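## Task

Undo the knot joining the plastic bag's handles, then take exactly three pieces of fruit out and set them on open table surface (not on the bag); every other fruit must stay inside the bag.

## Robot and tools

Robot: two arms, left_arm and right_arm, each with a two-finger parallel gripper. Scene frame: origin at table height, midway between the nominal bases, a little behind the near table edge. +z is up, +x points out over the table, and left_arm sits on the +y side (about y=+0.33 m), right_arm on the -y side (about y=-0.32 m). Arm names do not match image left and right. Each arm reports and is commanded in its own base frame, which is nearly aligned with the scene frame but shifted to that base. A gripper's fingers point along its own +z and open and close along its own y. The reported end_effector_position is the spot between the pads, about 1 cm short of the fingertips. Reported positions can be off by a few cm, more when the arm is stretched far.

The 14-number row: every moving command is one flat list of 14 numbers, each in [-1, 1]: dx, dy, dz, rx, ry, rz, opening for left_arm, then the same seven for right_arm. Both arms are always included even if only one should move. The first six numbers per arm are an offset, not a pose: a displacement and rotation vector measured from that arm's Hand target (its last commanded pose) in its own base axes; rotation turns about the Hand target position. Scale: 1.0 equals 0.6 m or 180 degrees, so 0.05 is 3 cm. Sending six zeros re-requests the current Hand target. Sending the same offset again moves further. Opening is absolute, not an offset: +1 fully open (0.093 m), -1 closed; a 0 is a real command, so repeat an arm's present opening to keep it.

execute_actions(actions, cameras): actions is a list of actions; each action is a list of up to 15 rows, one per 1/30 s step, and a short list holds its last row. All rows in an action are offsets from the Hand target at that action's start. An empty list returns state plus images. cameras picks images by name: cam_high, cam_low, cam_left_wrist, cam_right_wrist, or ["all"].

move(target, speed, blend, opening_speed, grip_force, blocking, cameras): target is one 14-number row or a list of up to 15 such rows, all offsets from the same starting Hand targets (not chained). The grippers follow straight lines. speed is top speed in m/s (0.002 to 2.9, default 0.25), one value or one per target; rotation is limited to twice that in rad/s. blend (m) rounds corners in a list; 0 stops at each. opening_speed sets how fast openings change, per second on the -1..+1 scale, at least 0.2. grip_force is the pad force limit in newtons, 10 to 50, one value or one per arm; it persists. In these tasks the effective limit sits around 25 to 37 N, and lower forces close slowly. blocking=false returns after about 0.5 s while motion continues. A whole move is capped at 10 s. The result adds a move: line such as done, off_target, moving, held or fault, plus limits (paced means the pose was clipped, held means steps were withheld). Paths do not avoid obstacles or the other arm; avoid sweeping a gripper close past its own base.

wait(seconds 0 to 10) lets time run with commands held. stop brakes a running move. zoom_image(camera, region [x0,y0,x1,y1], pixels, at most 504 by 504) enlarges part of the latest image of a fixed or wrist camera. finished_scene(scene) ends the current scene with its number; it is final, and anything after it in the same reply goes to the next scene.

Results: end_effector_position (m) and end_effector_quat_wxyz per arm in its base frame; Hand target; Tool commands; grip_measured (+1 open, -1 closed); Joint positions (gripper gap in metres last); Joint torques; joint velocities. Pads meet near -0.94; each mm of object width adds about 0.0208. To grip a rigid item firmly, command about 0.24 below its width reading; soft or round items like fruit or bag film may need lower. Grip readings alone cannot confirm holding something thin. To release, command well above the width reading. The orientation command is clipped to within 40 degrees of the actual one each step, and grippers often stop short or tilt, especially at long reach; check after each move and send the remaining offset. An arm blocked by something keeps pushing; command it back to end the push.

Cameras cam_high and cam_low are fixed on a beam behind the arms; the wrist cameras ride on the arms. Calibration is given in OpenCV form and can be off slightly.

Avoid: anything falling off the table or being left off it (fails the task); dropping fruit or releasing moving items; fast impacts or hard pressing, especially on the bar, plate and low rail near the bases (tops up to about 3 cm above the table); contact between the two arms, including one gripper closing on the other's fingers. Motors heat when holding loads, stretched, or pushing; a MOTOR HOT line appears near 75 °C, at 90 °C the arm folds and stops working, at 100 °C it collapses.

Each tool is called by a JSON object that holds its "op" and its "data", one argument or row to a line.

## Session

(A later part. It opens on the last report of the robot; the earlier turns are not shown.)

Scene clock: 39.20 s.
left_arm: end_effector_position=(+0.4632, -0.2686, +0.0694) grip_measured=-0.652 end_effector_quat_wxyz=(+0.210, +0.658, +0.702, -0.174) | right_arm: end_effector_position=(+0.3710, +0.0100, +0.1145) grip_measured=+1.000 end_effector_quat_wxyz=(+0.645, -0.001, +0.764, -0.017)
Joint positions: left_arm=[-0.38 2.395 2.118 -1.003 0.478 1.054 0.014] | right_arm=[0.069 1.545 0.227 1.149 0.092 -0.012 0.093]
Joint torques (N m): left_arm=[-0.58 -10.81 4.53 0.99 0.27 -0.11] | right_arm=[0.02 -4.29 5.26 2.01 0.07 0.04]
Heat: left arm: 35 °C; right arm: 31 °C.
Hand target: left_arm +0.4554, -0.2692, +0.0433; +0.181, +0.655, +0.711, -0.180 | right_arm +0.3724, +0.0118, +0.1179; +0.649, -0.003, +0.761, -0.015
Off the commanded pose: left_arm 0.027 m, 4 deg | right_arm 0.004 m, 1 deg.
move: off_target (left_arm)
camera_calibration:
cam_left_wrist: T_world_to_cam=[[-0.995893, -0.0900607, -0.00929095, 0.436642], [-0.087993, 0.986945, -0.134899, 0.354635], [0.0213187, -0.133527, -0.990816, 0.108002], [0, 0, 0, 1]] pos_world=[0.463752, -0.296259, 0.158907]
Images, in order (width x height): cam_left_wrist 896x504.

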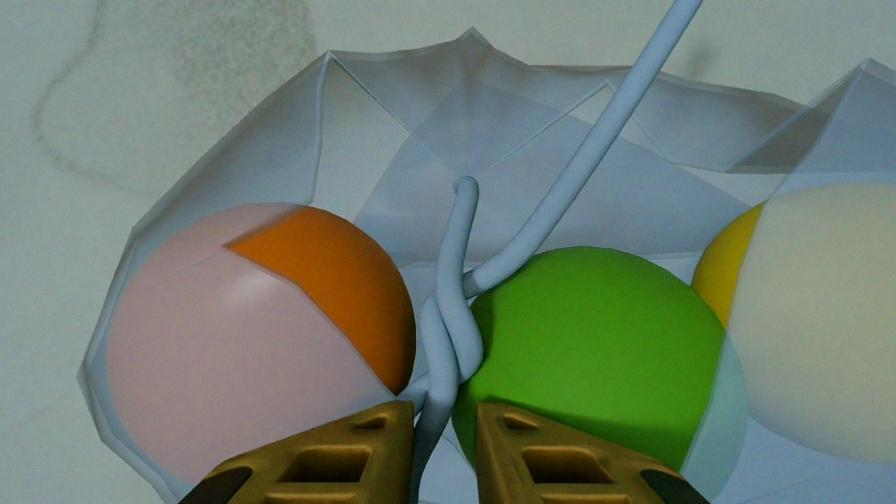

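{"op": "move", "data": {
  "target": [
    [0, 0, -0.02, 0, 0, 0, -0.65, 0, 0, 0, 0, 0, 0, 1],
    [0, 0, -0.02, 0, 0, 0, -1, 0, 0, 0, 0, 0, 0, 1],
    [0, 0.03, 0.05, 0, 0, 0, -1, 0, 0, 0, 0, 0, 0, 1]
  ],
  "speed": 0.07,
  "cameras": ["cam_left_wrist"]
}}

Scene clock: 42.47 s.
left_arm: end_effector_position=(+0.4532, -0.2519, +0.0642) grip_measured=-0.973 end_effector_quat_wxyz=(+0.176, +0.650, +0.715, -0.186) | right_arm: end_effector_position=(+0.3710, +0.0100, +0.1145) grip_measured=+1.000 end_effector_quat_wxyz=(+0.645, -0.001, +0.764, -0.017)
Joint positions: left_arm=[-0.358 2.4 2.125 -1.089 0.477 1.067 0] | right_arm=[0.069 1.545 0.227 1.149 0.092 -0.012 0.093]
Joint torques (N m): left_arm=[0.38 -13.82 8.47 0.62 0.36 0.13] | right_arm=[0.03 -4.26 5.22 2 0.07 0.05]
Heat: left arm: 35 °C; right arm: 31 °C.
Hand target: left_arm +0.4555, -0.2512, +0.0733; +0.181, +0.655, +0.711, -0.180 | right_arm +0.3724, +0.0118, +0.1179; +0.649, -0.003, +0.761, -0.015
Off the commanded pose: left_arm 0.009 m, 1 deg | right_arm 0.004 m, 1 deg.
move: done; target 2's new opening was sent with left_arm's hand 0.037 m and 6 deg from that target
camera_calibration:
cam_left_wrist: T_world_to_cam=[[-0.993002, -0.102596, 0.0584915, 0.419315], [-0.107952, 0.989388, -0.0972543, 0.34379], [-0.0478928, -0.102888, -0.993539, 0.144615], [0, 0, 0, 1]] pos_world=[0.460419, -0.282242, 0.152589]
Images, in order (width x height): cam_left_wrist 896x504.

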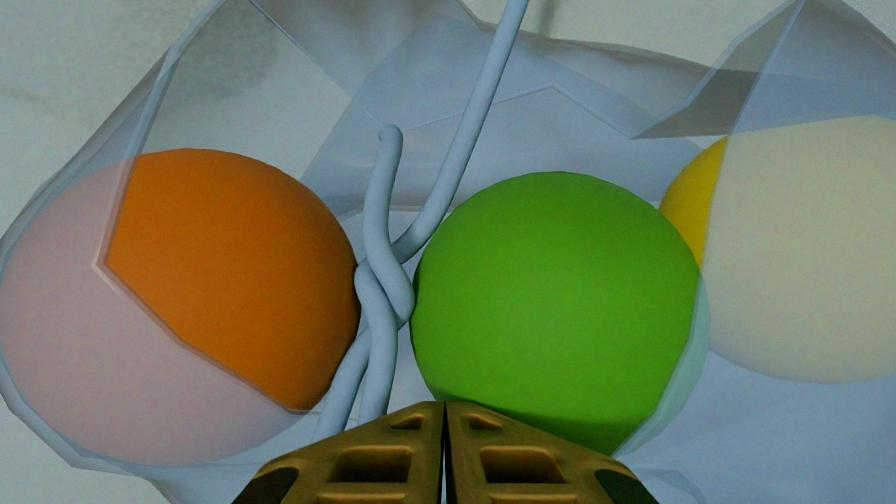

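{"op": "move", "data": {
  "target": [
    [0, 0, 0.06, 0, 0, 0, -0.65, 0, 0, 0, 0, 0, 0, 1],
    [0.018, -0.083, 0.06, 0, 0, 0, -0.65, 0, 0, 0, 0, 0, 0, 1],
    [0.018, -0.083, -0.02, 0, 0, 0, -0.65, 0, 0, 0, 0, 0, 0, 1]
  ],
  "blend": 0.003,
  "speed": 0.1,
  "cameras": ["cam_left_wrist"]
}}

Scene clock: 46.07 s.
left_arm: end_effector_position=(+0.4734, -0.3023, +0.0658) grip_measured=-0.652 end_effector_quat_wxyz=(+0.196, +0.656, +0.705, -0.184) | right_arm: end_effector_position=(+0.3710, +0.0100, +0.1145) grip_measured=+1.000 end_effector_quat_wxyz=(+0.645, -0.001, +0.764, -0.017)
Joint positions: left_arm=[-0.432 2.581 2.448 -1.157 0.472 0.999 0.014] | right_arm=[0.069 1.545 0.227 1.149 0.092 -0.012 0.093]
Joint torques (N m): left_arm=[-0.46 -15.32 3.97 0.89 0.21 -0.09] | right_arm=[0.06 -4.26 5.2 2.03 0.07 0.06]
Heat: left arm: 36 °C; right arm: 32 °C.
Hand target: left_arm +0.4663, -0.3010, +0.0613; +0.181, +0.655, +0.711, -0.180 | right_arm +0.3724, +0.0118, +0.1179; +0.649, -0.003, +0.761, -0.015
Off the commanded pose: left_arm 0.008 m, 2 deg | right_arm 0.004 m, 1 deg.
move: done
camera_calibration:
cam_left_wrist: T_world_to_cam=[[-0.995814, -0.0878288, 0.0253237, 0.442086], [-0.0903324, 0.987939, -0.125764, 0.389069], [-0.0139726, -0.127525, -0.991737, 0.118343], [0, 0, 0, 1]] pos_world=[0.477034, -0.330457, 0.1551]
Images, in order (width x height): cam_left_wrist 896x504.

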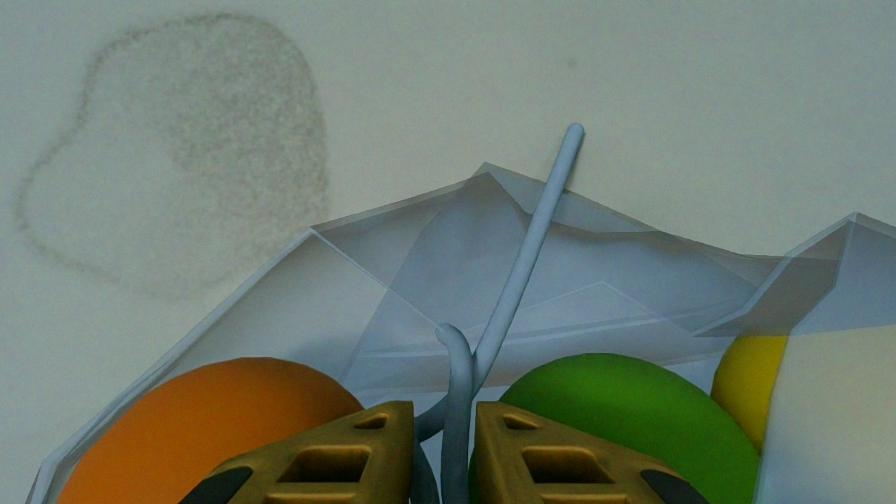

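{"op": "move", "data": {
  "target": [
    [0, 0, 0.04, 0, 0, 0, -0.78, 0, 0, 0, 0, 0, 0, 1],
    [-0.001, -0.024, 0.04, 0, 0, 0, -0.78, 0, 0, 0, 0, 0, 0, 1],
    [-0.001, -0.024, -0.02, 0, 0, 0, -0.78, 0, 0, 0, 0, 0, 0, 1]
  ],
  "blend": 0.003,
  "speed": 0.1,
  "cameras": ["cam_left_wrist"]
}}

Scene clock: 48.40 s.
left_arm: end_effector_position=(+0.4723, -0.3154, +0.0668) grip_measured=-0.778 end_effector_quat_wxyz=(+0.203, +0.656, +0.704, -0.182) | right_arm: end_effector_position=(+0.3710, +0.0100, +0.1145) grip_measured=+1.000 end_effector_quat_wxyz=(+0.645, -0.001, +0.764, -0.017)
Joint positions: left_arm=[-0.455 2.582 2.448 -1.128 0.466 0.971 0.008] | right_arm=[0.069 1.545 0.227 1.149 0.092 -0.012 0.093]
Joint torques (N m): left_arm=[-0.59 -13.26 4.52 0.99 0.17 -0.07] | right_arm=[0.08 -4.16 5.2 2.02 0.09 0.07]
Heat: left arm: 38 °C; right arm: 32 °C.
Hand target: left_arm +0.4658, -0.3153, +0.0494; +0.181, +0.655, +0.711, -0.180 | right_arm +0.3724, +0.0118, +0.1179; +0.649, -0.003, +0.761, -0.015
Off the commanded pose: left_arm 0.019 m, 3 deg | right_arm 0.004 m, 1 deg.
move: off_target (left_arm)
camera_calibration:
cam_left_wrist: T_world_to_cam=[[-0.995908, -0.0895457, 0.0122302, 0.440185], [-0.0903771, 0.986705, -0.135075, 0.402321], [0.0000278786, -0.135628, -0.99076, 0.108345], [0, 0, 0, 1]] pos_world=[0.474741, -0.342861, 0.156304]
Images, in order (width x height): cam_left_wrist 896x504.

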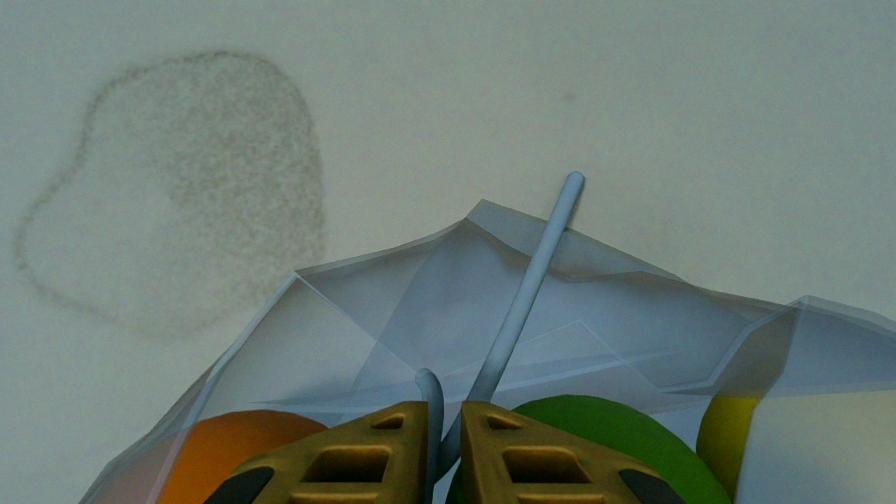

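{"op": "move", "data": {
  "target": [
    [0.002, -0.015, 0, 0, 0, 0, -0.78, 0, 0, 0, 0, 0, 0, 1],
    [0.002, -0.015, -0.01, 0, 0, 0, -1, 0, 0, 0, 0, 0, 0, 1]
  ],
  "speed": 0.07,
  "cameras": ["cam_left_wrist"]
}}

Scene clock: 50.47 s.
left_arm: end_effector_position=(+0.4712, -0.3215, +0.0665) grip_measured=-0.973 end_effector_quat_wxyz=(+0.203, +0.655, +0.705, -0.182) | right_arm: end_effector_position=(+0.3710, +0.0100, +0.1145) grip_measured=+1.000 end_effector_quat_wxyz=(+0.645, -0.001, +0.764, -0.017)
Joint positions: left_arm=[-0.467 2.591 2.464 -1.128 0.461 0.955 0] | right_arm=[0.069 1.545 0.227 1.149 0.092 -0.012 0.093]
Joint torques (N m): left_arm=[-0.81 -11.73 6 1.05 0.19 -0.08] | right_arm=[-0.03 -4.22 5.2 2 0.07 0.04]
Heat: left arm: 38 °C; right arm: 32 °C.
Hand target: left_arm +0.4669, -0.3244, +0.0432; +0.181, +0.655, +0.711, -0.180 | right_arm +0.3724, +0.0118, +0.1179; +0.649, -0.003, +0.761, -0.015
Off the commanded pose: left_arm 0.024 m, 3 deg | right_arm 0.004 m, 1 deg.
move: off_target (left_arm); target 2's new opening was sent with left_arm's hand 0.024 m and 3 deg from that target
camera_calibration:
cam_left_wrist: T_world_to_cam=[[-0.99564, -0.0924218, 0.012583, 0.437462], [-0.0932745, 0.986481, -0.134744, 0.409451], [0.0000403748, -0.13533, -0.990801, 0.107325], [0, 0, 0, 1]] pos_world=[0.473742, -0.34896, 0.156004]
Images, in order (width x height): cam_left_wrist 896x504.

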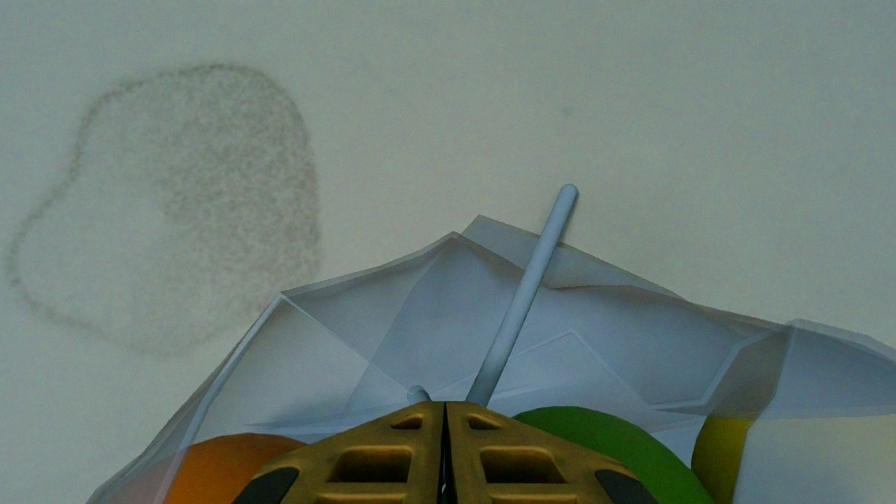

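Something blue seen between fingers. Pull −y and up slightly.

{"op": "move", "data": {
  "target": [0.012, -0.09, 0.075, 0, 0, 0, -1, 0, 0, 0, 0, 0, 0, 1],
  "speed": 0.06,
  "cameras": ["cam_left_wrist","cam_low"]
}}

Scene clock: 52.63 s.
left_arm: end_effector_position=(+0.4719, -0.3703, +0.0885) grip_measured=-0.973 end_effector_quat_wxyz=(+0.231, +0.638, +0.713, -0.177) | right_arm: end_effector_position=(+0.3710, +0.0100, +0.1145) grip_measured=+1.000 end_effector_quat_wxyz=(+0.645, -0.001, +0.764, -0.017)
Joint positions: left_arm=[-0.549 2.751 2.842 -1.24 0.426 0.818 0] | right_arm=[0.069 1.545 0.227 1.149 0.092 -0.012 0.093]
Joint torques (N m): left_arm=[-0.79 -13.86 8.42 1.4 0.24 -0.13] | right_arm=[0.03 -4.23 5.29 2 0.1 0.06]
Heat: left arm: 39 °C; right arm: 32 °C.
Hand target: left_arm +0.4742, -0.3782, +0.0883; +0.181, +0.655, +0.711, -0.180 | right_arm +0.3724, +0.0118, +0.1179; +0.649, -0.003, +0.761, -0.015
Off the commanded pose: left_arm 0.008 m, 6 deg | right_arm 0.004 m, 1 deg.
elbow stopped short (left arm): the move would have taken joint 3 (elbow) straighter than the controller allows.
move: off_target (left_arm)
camera_calibration:
cam_left_wrist: T_world_to_cam=[[-0.990233, -0.138205, -0.0184002, 0.416604], [-0.133067, 0.976212, -0.171185, 0.478779], [0.041621, -0.167064, -0.985067, 0.0906468], [0, 0, 0, 1]] pos_world=[0.472471, -0.394669, 0.178918]
Images, in order (width x height): cam_low 896x504, cam_left_wrist 896x504.

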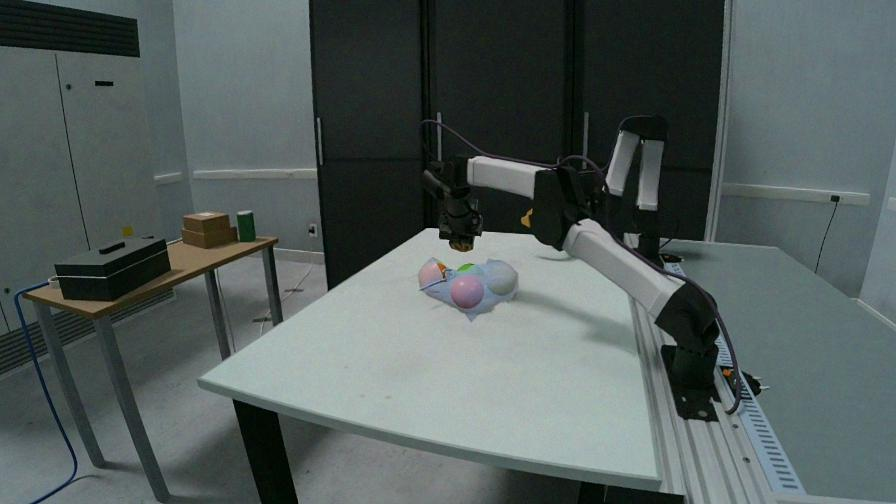

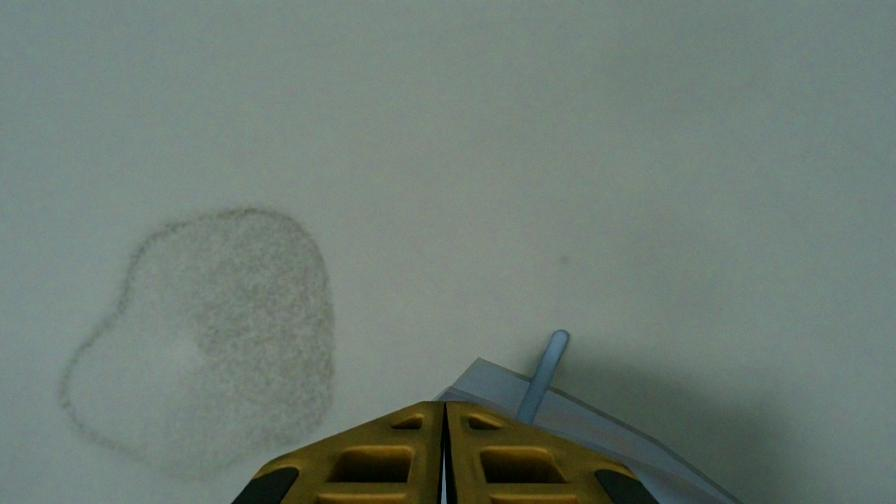

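{"op": "move", "data": {
  "target": [-0.015, 0.22, 0.1, 0, 0, 0, 0, 0, 0, 0, 0, 0, 0, 1],
  "cameras": ["cam_left_wrist"]
}}

Scene clock: 54.27 s.
left_arm: end_effector_position=(+0.4750, -0.2406, +0.1362) grip_measured=-0.002 end_effector_quat_wxyz=(+0.187, +0.644, +0.722, -0.171) | right_arm: end_effector_position=(+0.3710, +0.0100, +0.1145) grip_measured=+1.000 end_effector_quat_wxyz=(+0.645, -0.001, +0.764, -0.017)
Joint positions: left_arm=[-0.327 2.618 2.826 -1.549 0.463 1.076 0.045] | right_arm=[0.069 1.545 0.227 1.149 0.092 -0.012 0.093]
Joint torques (N m): left_arm=[-0.83 -16.31 4.86 0.65 0.55 0.12] | right_arm=[0.01 -4.23 5.18 2 0.07 0.06]
Heat: left arm: 40 °C; right arm: 32 °C.
Hand target: left_arm +0.4652, -0.2463, +0.1482; +0.181, +0.655, +0.711, -0.180 | right_arm +0.3724, +0.0118, +0.1179; +0.649, -0.003, +0.761, -0.015
Off the commanded pose: left_arm 0.017 m, 2 deg | right_arm 0.004 m, 1 deg.
joint sent to its limit (left arm) — joint 4 (wrist pitch), lower limit. The joint targets still meet the commanded pose.
move: off_target (left_arm)
camera_calibration:
cam_left_wrist: T_world_to_cam=[[-0.991327, -0.128568, 0.0272364, 0.435186], [-0.130609, 0.986819, -0.0955474, 0.351857], [-0.014593, -0.098276, -0.995052, 0.203834], [0, 0, 0, 1]] pos_world=[0.480341, -0.271236, 0.224592]
Images, in order (width x height): cam_left_wrist 896x504.

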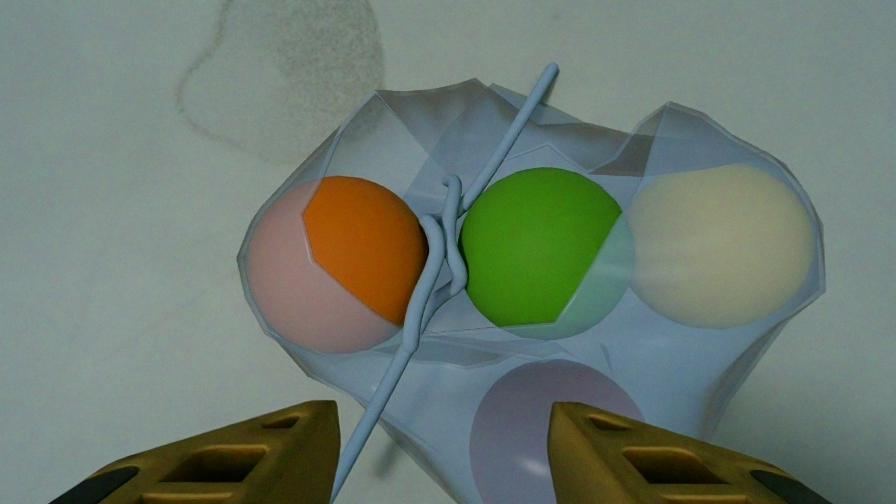

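{"op": "move", "data": {
  "target": [0, 0, 0, 0, 0, 0, 0, -0.05, 0.17, -0.03, 0, 0, 0.33, 1],
  "cameras": ["cam_right_wrist"]
}}

Scene clock: 59.57 s.
left_arm: end_effector_position=(+0.4750, -0.2405, +0.1362) grip_measured=-0.002 end_effector_quat_wxyz=(+0.187, +0.644, +0.721, -0.171) | right_arm: end_effector_position=(+0.3406, +0.1107, +0.0996) grip_measured=+1.000 end_effector_quat_wxyz=(+0.574, -0.373, +0.663, +0.303)
Joint positions: left_arm=[-0.327 2.618 2.826 -1.549 0.463 1.076 0.045] | right_arm=[-0.115 1.736 0.417 0.972 -1.087 -0.337 0.093]
Joint torques (N m): left_arm=[-0.77 -16.2 4.88 0.68 0.54 0.14] | right_arm=[0.32 -4.27 6 1.46 -0.24 -0.05]
Heat: left arm: 42 °C; right arm: 32 °C.
Hand target: left_arm +0.4652, -0.2463, +0.1482; +0.181, +0.655, +0.711, -0.180 | right_arm +0.3425, +0.1138, +0.1000; +0.571, -0.380, +0.660, +0.309
Off the commanded pose: left_arm 0.017 m, 2 deg | right_arm 0.004 m, 1 deg.
joint sent to its limit (left arm) — joint 4 (wrist pitch), lower limit. The joint targets still meet the commanded pose.
move: off_target (left_arm)
camera_calibration:
cam_right_wrist: T_world_to_cam=[[0.827207, -0.55973, 0.0493074, -0.229078], [-0.285748, -0.494603, -0.820802, 0.273384], [0.483815, 0.664884, -0.569081, -0.0921816], [0, 0, 0, 1]] pos_world=[0.312213, 0.0682847, 0.18323]
Images, in order (width x height): cam_right_wrist 896x504.

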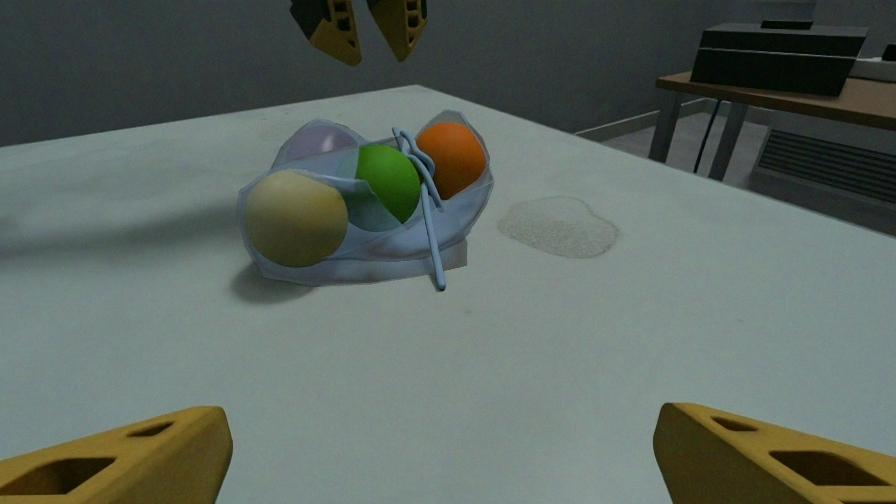

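{"op": "zoom_image", "data": {
  "camera": "cam_right_wrist",
  "region": [230, 90, 510, 300]
}}

Scaled by 1.800 from the camera's 896x504 image, which has a finer 1280x720 frame.

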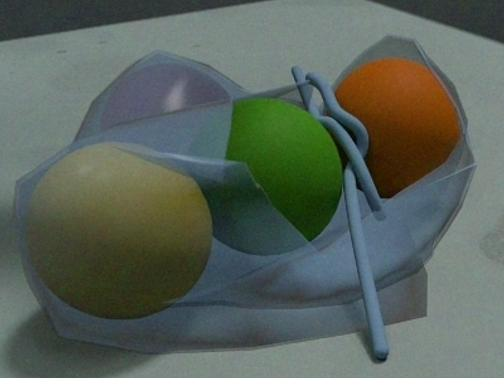

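{"op": "move", "data": {
  "target": [-0.1, 0.2, 0.15, 0, 0, 0, 0, 0, 0, 0, 0, 0, 0, 1]
}}

{"op": "move", "data": {
  "target": [0, 0, 0, 0, 0, 0, 0, 0.142, 0.2, -0.025, -0.095, 0.055, 0, -0.4],
  "speed": 0.15,
  "cameras": ["cam_right_wrist","cam_low"]
}}

Scene clock: 63.03 s.
left_arm: end_effector_position=(+0.4118, -0.1231, +0.2350) grip_measured=-0.002 end_effector_quat_wxyz=(+0.224, +0.637, +0.722, -0.149) | right_arm: end_effector_position=(+0.3404, +0.1108, +0.0994) grip_measured=+1.000 end_effector_quat_wxyz=(+0.573, -0.373, +0.664, +0.303)
Joint positions: left_arm=[-0.099 2.074 2.271 -1.558 0.507 1.292 0.045] | right_arm=[-0.115 1.736 0.417 0.97 -1.088 -0.339 0.093]
Joint torques (N m): left_arm=[-0.17 -11.7 4.51 0.71 0.61 0.14] | right_arm=[0.39 -4.31 6.02 1.44 -0.24 -0.04]
Heat: left arm: 43 °C; right arm: 32 °C.
Hand target: left_arm +0.4052, -0.1263, +0.2383; +0.181, +0.655, +0.711, -0.180 | right_arm +0.3424, +0.1138, +0.1000; +0.571, -0.380, +0.659, +0.309
Off the commanded pose: left_arm 0.008 m, 7 deg | right_arm 0.004 m, 1 deg.
joint sent to its limit (left arm) — joint 4 (wrist pitch), lower limit. The joint targets are off in orientation, not in position.
move: off_target (left_arm)

Scene clock: 65.03 s.
left_arm: end_effector_position=(+0.4118, -0.1231, +0.2350) grip_measured=-0.002 end_effector_quat_wxyz=(+0.224, +0.637, +0.722, -0.149) | right_arm: end_effector_position=(+0.4229, +0.2302, +0.0883) grip_measured=-0.398 end_effector_quat_wxyz=(+0.453, -0.429, +0.743, +0.242)
Joint positions: left_arm=[-0.099 2.074 2.271 -1.558 0.507 1.293 0.045] | right_arm=[0.293 1.879 0.98 0.28 -0.621 -0.425 0.026]
Joint torques (N m): left_arm=[-0.14 -11.66 4.45 0.7 0.58 0.12] | right_arm=[0.29 -5.93 8.72 1.56 -0.05 -0.01]
Heat: left arm: 43 °C; right arm: 32 °C.
Hand target: left_arm +0.4052, -0.1263, +0.2383; +0.181, +0.655, +0.711, -0.180 | right_arm +0.4278, +0.2337, +0.0850; +0.449, -0.432, +0.745, +0.239
Off the commanded pose: left_arm 0.008 m, 6 deg | right_arm 0.007 m, 1 deg.
joint sent to its limit (left arm) — joint 4 (wrist pitch), lower limit. The joint targets are off in orientation, not in position.
move: off_target (left_arm)
camera_calibration:
cam_right_wrist: T_world_to_cam=[[0.846918, -0.52853, 0.0581893, -0.246035], [-0.398016, -0.702709, -0.589731, 0.421738], [0.352581, 0.476294, -0.8055, -0.0980992], [0, 0, 0, 1]] pos_world=[0.410818, 0.213046, 0.18401]
Images, in order (width x height): cam_low 896x504, cam_right_wrist 896x504.

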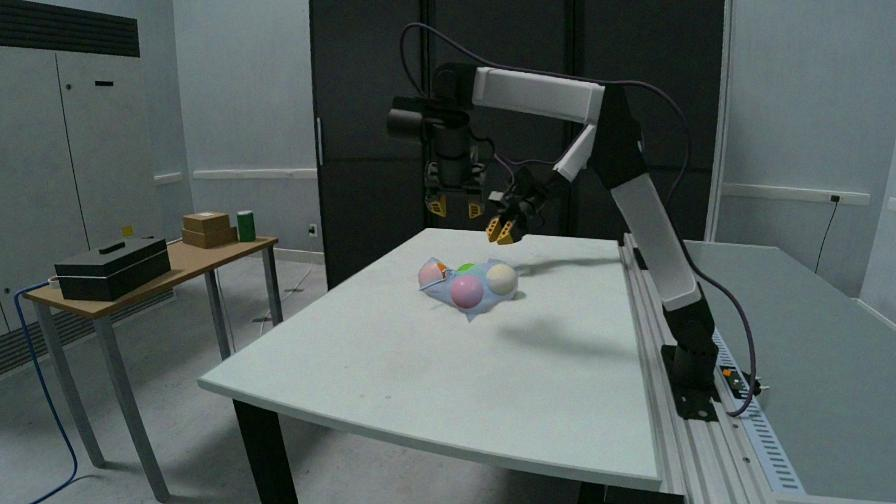

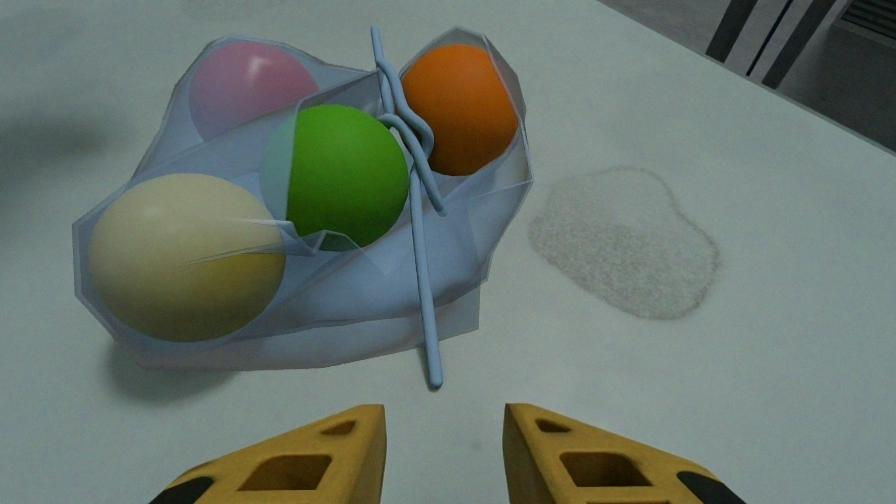

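{"op": "move", "data": {
  "target": [0, 0, 0, 0, 0, 0, 0, 0.061, 0.1, -0.05, 0, 0, 0, -0.6],
  "speed": 0.15,
  "cameras": ["cam_right_wrist","cam_low"]
}}

Scene clock: 66.93 s.
left_arm: end_effector_position=(+0.4118, -0.1231, +0.2350) grip_measured=-0.002 end_effector_quat_wxyz=(+0.224, +0.637, +0.722, -0.149) | right_arm: end_effector_position=(+0.4574, +0.2880, +0.0558) grip_measured=-0.598 end_effector_quat_wxyz=(+0.443, -0.434, +0.747, +0.241)
Joint positions: left_arm=[-0.099 2.074 2.271 -1.558 0.507 1.293 0.045] | right_arm=[0.403 2.117 1.2 0.31 -0.531 -0.366 0.016]
Joint torques (N m): left_arm=[-0.14 -11.69 4.49 0.71 0.58 0.13] | right_arm=[0.44 -7.42 8.59 1.89 0.02 0.18]
Heat: left arm: 43 °C; right arm: 32 °C.
Hand target: left_arm +0.4052, -0.1263, +0.2383; +0.181, +0.655, +0.711, -0.180 | right_arm +0.4642, +0.2939, +0.0550; +0.449, -0.432, +0.745, +0.239
Off the commanded pose: left_arm 0.008 m, 6 deg | right_arm 0.009 m, 1 deg.
joint sent to its limit (left arm) — joint 4 (wrist pitch), lower limit. The joint targets are off in orientation, not in position.
move: off_target (left_arm)
camera_calibration:
cam_right_wrist: T_world_to_cam=[[0.851855, -0.520978, 0.0540834, -0.247067], [-0.401653, -0.716017, -0.57096, 0.46138], [0.336182, 0.464652, -0.819195, -0.152297], [0, 0, 0, 1]] pos_world=[0.446979, 0.272405, 0.15203]
Images, in order (width x height): cam_low 896x504, cam_right_wrist 896x504.

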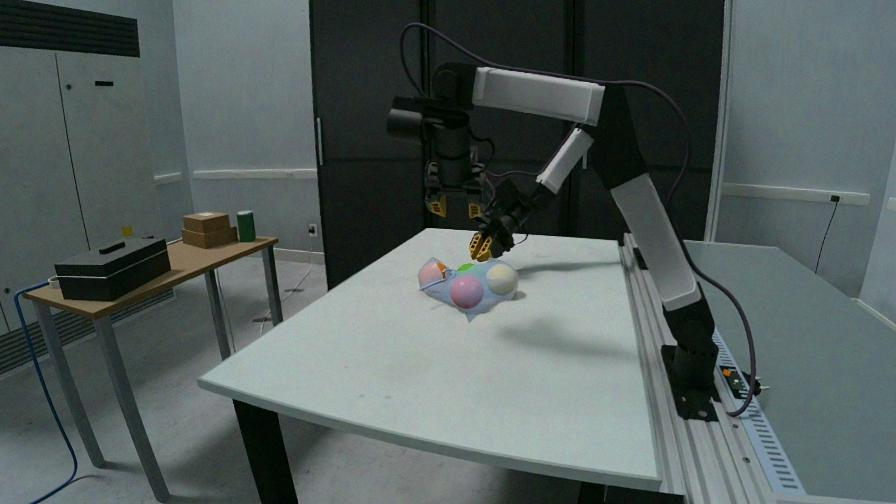

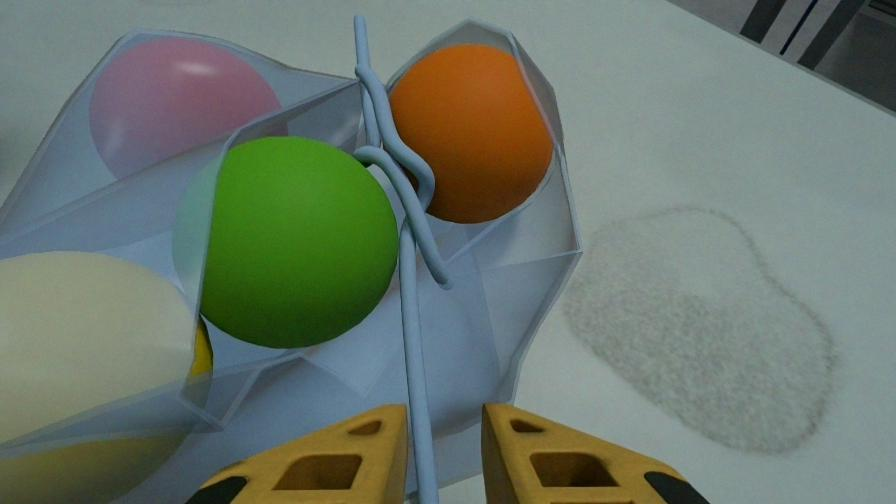

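{"op": "move", "data": {
  "target": [
    [0, 0, 0, 0, 0, 0, 0, 0.02, 0.015, 0.0, 0, 0, 0, -0.7],
    [0, 0, 0, 0, 0, 0, 0, 0.06, 0.08, -0.05, 0, 0, 0, -0.7]
  ],
  "speed": 0.12,
  "blend": 0.003,
  "cameras": ["cam_right_wrist","cam_low"]
}}

Scene clock: 69.53 s.
left_arm: end_effector_position=(+0.4118, -0.1231, +0.2350) grip_measured=-0.002 end_effector_quat_wxyz=(+0.224, +0.637, +0.722, -0.149) | right_arm: end_effector_position=(+0.4974, +0.3359, +0.0306) grip_measured=-0.698 end_effector_quat_wxyz=(+0.451, -0.434, +0.743, +0.239)
Joint positions: left_arm=[-0.099 2.074 2.271 -1.558 0.507 1.293 0.045] | right_arm=[0.464 2.346 1.466 0.31 -0.479 -0.327 0.012]
Joint torques (N m): left_arm=[-0.16 -11.7 4.44 0.7 0.59 0.13] | right_arm=[0.5 -9.02 8.68 1.76 0.01 0.15]
Heat: left arm: 42 °C; right arm: 33 °C.
Hand target: left_arm +0.4052, -0.1263, +0.2383; +0.181, +0.655, +0.711, -0.180 | right_arm +0.5003, +0.3417, +0.0249; +0.449, -0.432, +0.745, +0.239
Off the commanded pose: left_arm 0.008 m, 6 deg | right_arm 0.009 m, 0 deg.
joint sent to its limit (left arm) — joint 4 (wrist pitch), lower limit. The joint targets are off in orientation, not in position.
move: off_target (left_arm)
camera_calibration:
cam_right_wrist: T_world_to_cam=[[0.849963, -0.522832, 0.0648844, -0.253494], [-0.393141, -0.711417, -0.582517, 0.491898], [0.350718, 0.469609, -0.810225, -0.217784], [0, 0, 0, 1]] pos_world=[0.485226, 0.319684, 0.126533]
Images, in order (width x height): cam_low 896x504, cam_right_wrist 896x504.

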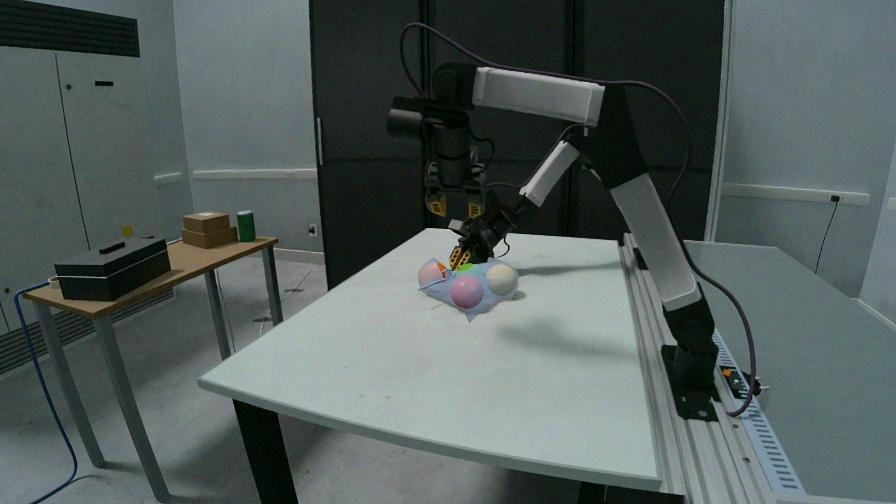

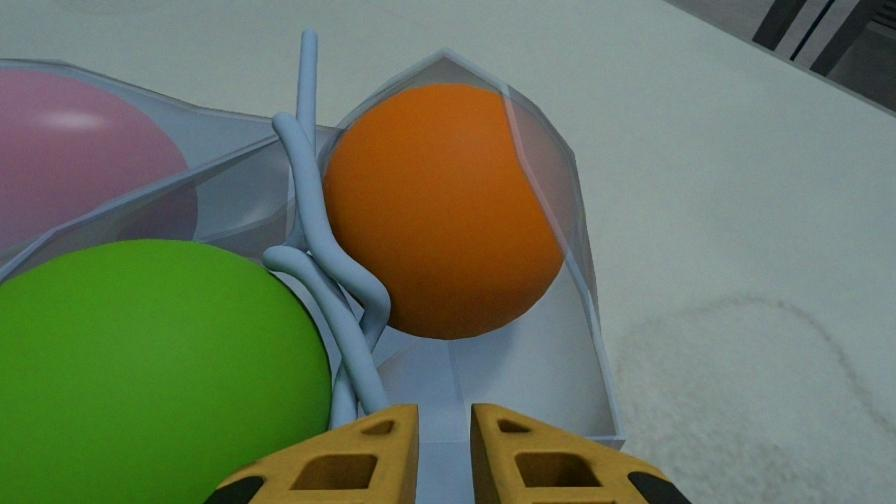

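{"op": "move", "data": {
  "target": [
    [0, 0, 0, 0, 0, 0, 0, -0.018, -0.03, 0.05, 0, 0, 0, -0.65],
    [0, 0, 0, 0, 0, 0, 0, -0.043, -0.016, 0.05, 0, 0, 0, -0.65]
  ],
  "speed": 0.12,
  "cameras": ["cam_right_wrist"]
}}

Scene clock: 71.70 s.
left_arm: end_effector_position=(+0.4118, -0.1231, +0.2350) grip_measured=-0.002 end_effector_quat_wxyz=(+0.224, +0.637, +0.722, -0.149) | right_arm: end_effector_position=(+0.4727, +0.3285, +0.0281) grip_measured=-0.651 end_effector_quat_wxyz=(+0.425, -0.434, +0.757, +0.242)
Joint positions: left_arm=[-0.099 2.074 2.271 -1.558 0.507 1.293 0.045] | right_arm=[0.474 2.273 1.369 0.278 -0.473 -0.322 0.014]
Joint torques (N m): left_arm=[-0.16 -11.69 4.52 0.7 0.59 0.13] | right_arm=[0.28 -14.94 5.42 1.88 0.03 0.14]
Heat: left arm: 42 °C; right arm: 33 °C.
Hand target: left_arm +0.4052, -0.1263, +0.2383; +0.181, +0.655, +0.711, -0.180 | right_arm +0.4745, +0.3322, +0.0549; +0.449, -0.432, +0.745, +0.239
Off the commanded pose: left_arm 0.008 m, 6 deg | right_arm 0.027 m, 3 deg.
joint sent to its limit (left arm) — joint 4 (wrist pitch), lower limit. The joint targets are off in orientation, not in position.
move: off_target (left_arm, right_arm)
camera_calibration:
cam_right_wrist: T_world_to_cam=[[0.853707, -0.519672, 0.0335534, -0.238174], [-0.421204, -0.726961, -0.542325, 0.492667], [0.306223, 0.448853, -0.839499, -0.17909], [0, 0, 0, 1]] pos_world=[0.465685, 0.314762, 0.124831]
Images, in order (width x height): cam_right_wrist 896x504.

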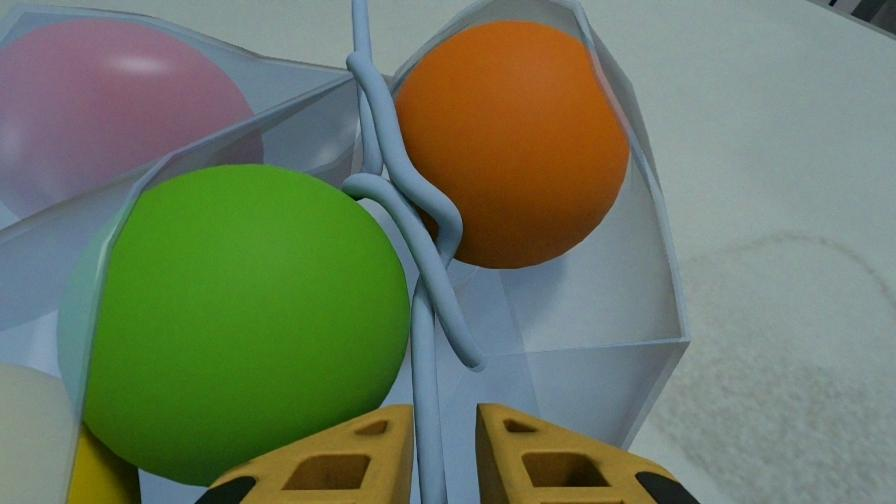

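{"op": "move", "data": {
  "target": [
    [0, 0, 0, 0, 0, 0, 0, 0.0, 0.0, 0.02, 0, 0, 0, -0.75],
    [0, 0, 0, 0, 0, 0, 0, 0.02, 0.007, 0.02, 0, 0, 0, -0.75],
    [0, 0, 0, 0, 0, 0, 0, 0.025, 0.023, -0.04, 0, 0, 0, -0.75]
  ],
  "speed": 0.12,
  "cameras": ["cam_right_wrist"]
}}

Scene clock: 74.57 s.
left_arm: end_effector_position=(+0.4118, -0.1231, +0.2350) grip_measured=-0.002 end_effector_quat_wxyz=(+0.224, +0.637, +0.722, -0.149) | right_arm: end_effector_position=(+0.4850, +0.3373, +0.0306) grip_measured=-0.748 end_effector_quat_wxyz=(+0.441, -0.432, +0.749, +0.239)
Joint positions: left_arm=[-0.099 2.074 2.271 -1.558 0.507 1.293 0.045] | right_arm=[0.48 2.313 1.422 0.303 -0.463 -0.315 0.009]
Joint torques (N m): left_arm=[-0.16 -11.71 4.55 0.7 0.58 0.12] | right_arm=[0.79 -9.05 8.76 1.96 0.02 0.13]
Heat: left arm: 42 °C; right arm: 33 °C.
Hand target: left_arm +0.4052, -0.1263, +0.2383; +0.181, +0.655, +0.711, -0.180 | right_arm +0.4894, +0.3460, +0.0308; +0.449, -0.432, +0.745, +0.239
Off the commanded pose: left_arm 0.008 m, 6 deg | right_arm 0.010 m, 1 deg.
joint sent to its limit (left arm) — joint 4 (wrist pitch), lower limit. The joint targets are off in orientation, not in position.
move: off_target (left_arm)
camera_calibration:
cam_right_wrist: T_world_to_cam=[[0.849464, -0.525016, 0.0526218, -0.240908], [-0.407477, -0.71609, -0.566725, 0.496172], [0.335222, 0.45997, -0.822225, -0.20303], [0, 0, 0, 1]] pos_world=[0.474881, 0.322211, 0.126934]
Images, in order (width x height): cam_right_wrist 896x504.

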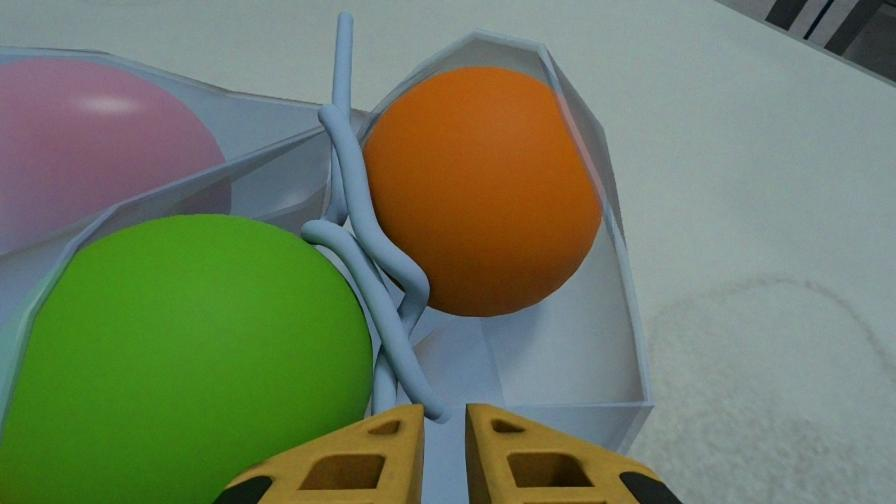

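{"op": "move", "data": {
  "target": [
    [0, 0, 0, 0, 0, 0, 0, 0.0, 0.0, 0.07, 0, 0, 0, -0.68],
    [0, 0, 0, 0, 0, 0, 0, 0.0, 0.025, 0.07, 0, 0, 0, -0.68],
    [0, 0, 0, 0, 0, 0, 0, 0.0, 0.025, -0.005, 0, 0, 0, -0.68]
  ],
  "speed": 0.12,
  "cameras": ["cam_right_wrist"]
}}

Scene clock: 77.90 s.
left_arm: end_effector_position=(+0.4118, -0.1231, +0.2350) grip_measured=-0.002 end_effector_quat_wxyz=(+0.224, +0.637, +0.722, -0.149) | right_arm: end_effector_position=(+0.4917, +0.3593, +0.0430) grip_measured=-0.681 end_effector_quat_wxyz=(+0.456, -0.434, +0.739, +0.239)
Joint positions: left_arm=[-0.099 2.074 2.271 -1.558 0.507 1.293 0.045] | right_arm=[0.514 2.338 1.495 0.299 -0.437 -0.299 0.012]
Joint torques (N m): left_arm=[-0.18 -11.7 4.52 0.7 0.57 0.11] | right_arm=[0.25 -9.07 5.86 1.96 0.03 0.11]
Heat: left arm: 42 °C; right arm: 33 °C.
Hand target: left_arm +0.4052, -0.1263, +0.2383; +0.181, +0.655, +0.711, -0.180 | right_arm +0.4894, +0.3610, +0.0277; +0.449, -0.432, +0.745, +0.239
Off the commanded pose: left_arm 0.008 m, 6 deg | right_arm 0.015 m, 1 deg.
joint sent to its limit (left arm) — joint 4 (wrist pitch), lower limit. The joint targets are off in orientation, not in position.
move: off_target (left_arm, right_arm)
camera_calibration:
cam_right_wrist: T_world_to_cam=[[0.849584, -0.522549, 0.071768, -0.237462], [-0.385731, -0.708331, -0.591167, 0.509175], [0.359749, 0.474563, -0.80335, -0.223338], [0, 0, 0, 1]] pos_world=[0.478494, 0.342567, 0.138632]
Images, in order (width x height): cam_right_wrist 896x504.

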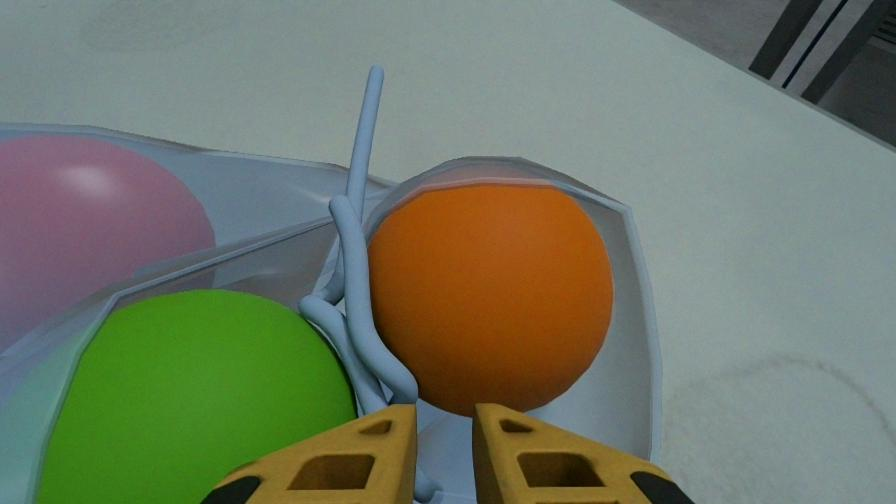

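{"op": "move", "data": {
  "target": [
    [0, 0, 0, 0, 0, 0, 0, 0.0, 0.0, 0.08, 0, 0, 0, -0.6],
    [0, 0, 0, 0, 0, 0, 0, -0.012, 0.004, 0.08, -0.072, -0.125, 0.083, -0.6],
    [0, 0, 0, 0, 0, 0, 0, -0.012, 0.004, 0, -0.072, -0.125, 0.083, -0.6]
  ],
  "speed": 0.12,
  "cameras": ["cam_right_wrist"]
}}

Scene clock: 83.60 s.
left_arm: end_effector_position=(+0.4118, -0.1231, +0.2350) grip_measured=-0.002 end_effector_quat_wxyz=(+0.224, +0.637, +0.722, -0.149) | right_arm: end_effector_position=(+0.4893, +0.3577, +0.0457) grip_measured=-0.601 end_effector_quat_wxyz=(-0.508, +0.602, -0.605, -0.116)
Joint positions: left_arm=[-0.099 2.074 2.271 -1.558 0.507 1.293 0.045] | right_arm=[0.514 2.324 1.465 0.331 -0.436 -0.799 0.016]
Joint torques (N m): left_arm=[-0.16 -11.71 4.46 0.72 0.59 0.14] | right_arm=[0.72 -8.66 5.56 1.94 -0.09 -0.01]
Heat: left arm: 41 °C; right arm: 34 °C.
Hand target: left_arm +0.4052, -0.1263, +0.2383; +0.181, +0.655, +0.711, -0.180 | right_arm +0.4822, +0.3634, +0.0279; -0.499, +0.610, -0.603, -0.121
Off the commanded pose: left_arm 0.008 m, 6 deg | right_arm 0.020 m, 2 deg.
joint sent to its limit (left arm) — joint 4 (wrist pitch), lower limit. The joint targets are off in orientation, not in position.
move: off_target (left_arm, right_arm)
camera_calibration:
cam_right_wrist: T_world_to_cam=[[0.827872, -0.258337, 0.497886, -0.33977], [0.0154491, -0.87679, -0.480625, 0.367553], [0.560705, 0.405588, -0.721878, -0.296919], [0, 0, 0, 1]] pos_world=[0.442091, 0.354918, 0.131483]
Images, in order (width x height): cam_right_wrist 896x504.

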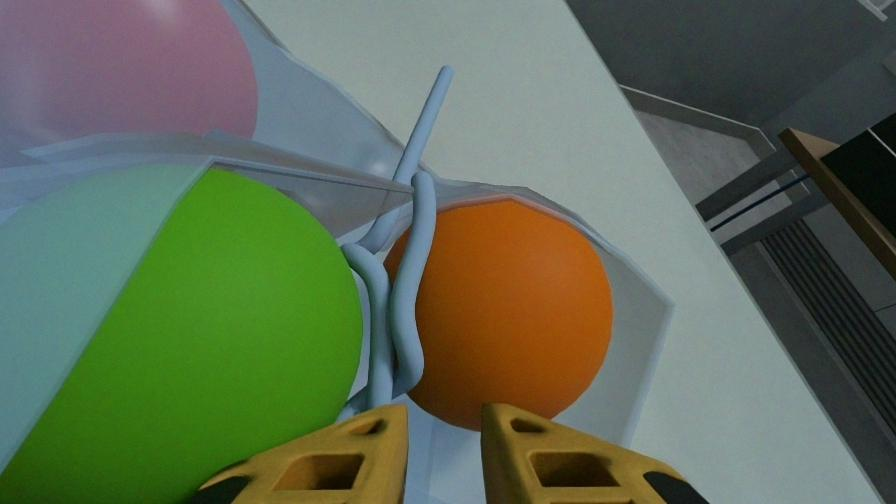

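{"op": "move", "data": {
  "target": [
    [0, 0, 0, 0, 0, 0, 0, 0.0, 0.0, 0.07, 0, 0, 0, -0.6],
    [0, 0, 0, 0, 0, 0, 0, -0.019, 0.004, 0.07, 0,0,0, -0.6],
    [0, 0, 0, 0, 0, 0, 0, -0.019, 0.004, -0.01, 0,0,0, -0.6]
  ],
  "speed": 0.12,
  "cameras": ["cam_right_wrist"]
}}

Scene clock: 86.57 s.
left_arm: end_effector_position=(+0.4118, -0.1231, +0.2350) grip_measured=-0.002 end_effector_quat_wxyz=(+0.224, +0.637, +0.722, -0.149) | right_arm: end_effector_position=(+0.4753, +0.3634, +0.0394) grip_measured=-0.601 end_effector_quat_wxyz=(-0.509, +0.608, -0.598, -0.120)
Joint positions: left_arm=[-0.099 2.074 2.271 -1.558 0.507 1.293 0.045] | right_arm=[0.535 2.314 1.412 0.378 -0.432 -0.799 0.016]
Joint torques (N m): left_arm=[-0.17 -11.71 4.57 0.71 0.58 0.12] | right_arm=[0.46 -8.58 5.56 1.94 0.03 0.11]
Heat: left arm: 41 °C; right arm: 34 °C.
Hand target: left_arm +0.4052, -0.1263, +0.2383; +0.181, +0.655, +0.711, -0.180 | right_arm +0.4710, +0.3657, +0.0220; -0.499, +0.610, -0.603, -0.121
Off the commanded pose: left_arm 0.008 m, 6 deg | right_arm 0.018 m, 1 deg.
joint sent to its limit (left arm) — joint 4 (wrist pitch), lower limit. The joint targets are off in orientation, not in position.
move: off_target (left_arm, right_arm)
camera_calibration:
cam_right_wrist: T_world_to_cam=[[0.830079, -0.244016, 0.501423, -0.329973], [0.0327176, -0.876318, -0.48062, 0.361388], [0.556686, 0.415358, -0.719429, -0.297685], [0, 0, 0, 1]] pos_world=[0.427797, 0.359818, 0.124983]
Images, in order (width x height): cam_right_wrist 896x504.

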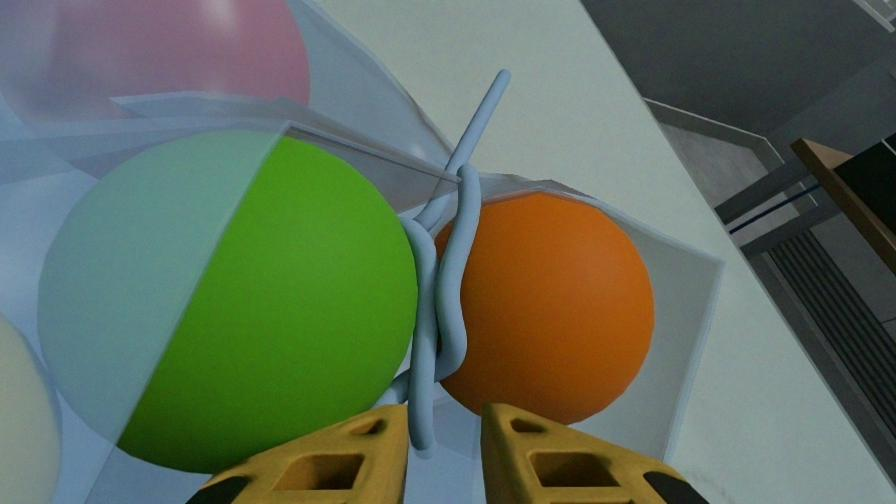

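{"op": "move", "data": {
  "target": [
    [0, 0, 0, 0, 0, 0, 0, 0.002, 0.022, -0.012, 0,0,0, -0.6],
    [0, 0, 0, 0, 0, 0, 0, 0.002, 0.022, -0.012, 0,0,0, -1]
  ],
  "speed": 0.1,
  "cameras": ["cam_right_wrist"]
}}

Scene clock: 88.40 s.
left_arm: end_effector_position=(+0.4118, -0.1231, +0.2350) grip_measured=-0.002 end_effector_quat_wxyz=(+0.224, +0.637, +0.722, -0.149) | right_arm: end_effector_position=(+0.4711, +0.3710, +0.0223) grip_measured=-0.985 end_effector_quat_wxyz=(-0.500, +0.610, -0.603, -0.120)
Joint positions: left_arm=[-0.099 2.074 2.271 -1.558 0.507 1.293 0.045] | right_arm=[0.554 2.353 1.419 0.394 -0.413 -0.791 0]
Joint torques (N m): left_arm=[-0.23 -11.69 4.51 0.71 0.58 0.12] | right_arm=[0.8 -8.46 8.42 1.86 0.02 0.15]
Heat: left arm: 41 °C; right arm: 34 °C.
Hand target: left_arm +0.4052, -0.1263, +0.2383; +0.181, +0.655, +0.711, -0.180 | right_arm +0.4720, +0.3790, +0.0147; -0.499, +0.610, -0.603, -0.121
Off the commanded pose: left_arm 0.008 m, 6 deg | right_arm 0.011 m, 0 deg.
joint sent to its limit (left arm) — joint 4 (wrist pitch), lower limit. The joint targets are off in orientation, not in position.
move: off_target (left_arm, right_arm); target 2's new opening was sent with right_arm's hand 0.011 m and 0 deg from that target
camera_calibration:
cam_right_wrist: T_world_to_cam=[[0.837434, -0.23824, 0.49188, -0.321417], [0.0250687, -0.882301, -0.470018, 0.365486], [0.545963, 0.40594, -0.732897, -0.301935], [0, 0, 0, 1]] pos_world=[0.424849, 0.368462, 0.108597]
Images, in order (width x height): cam_right_wrist 896x504.

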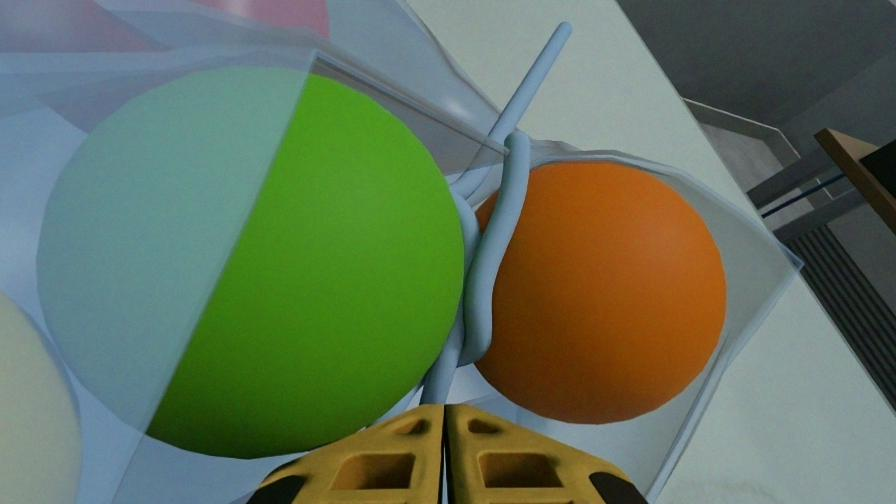

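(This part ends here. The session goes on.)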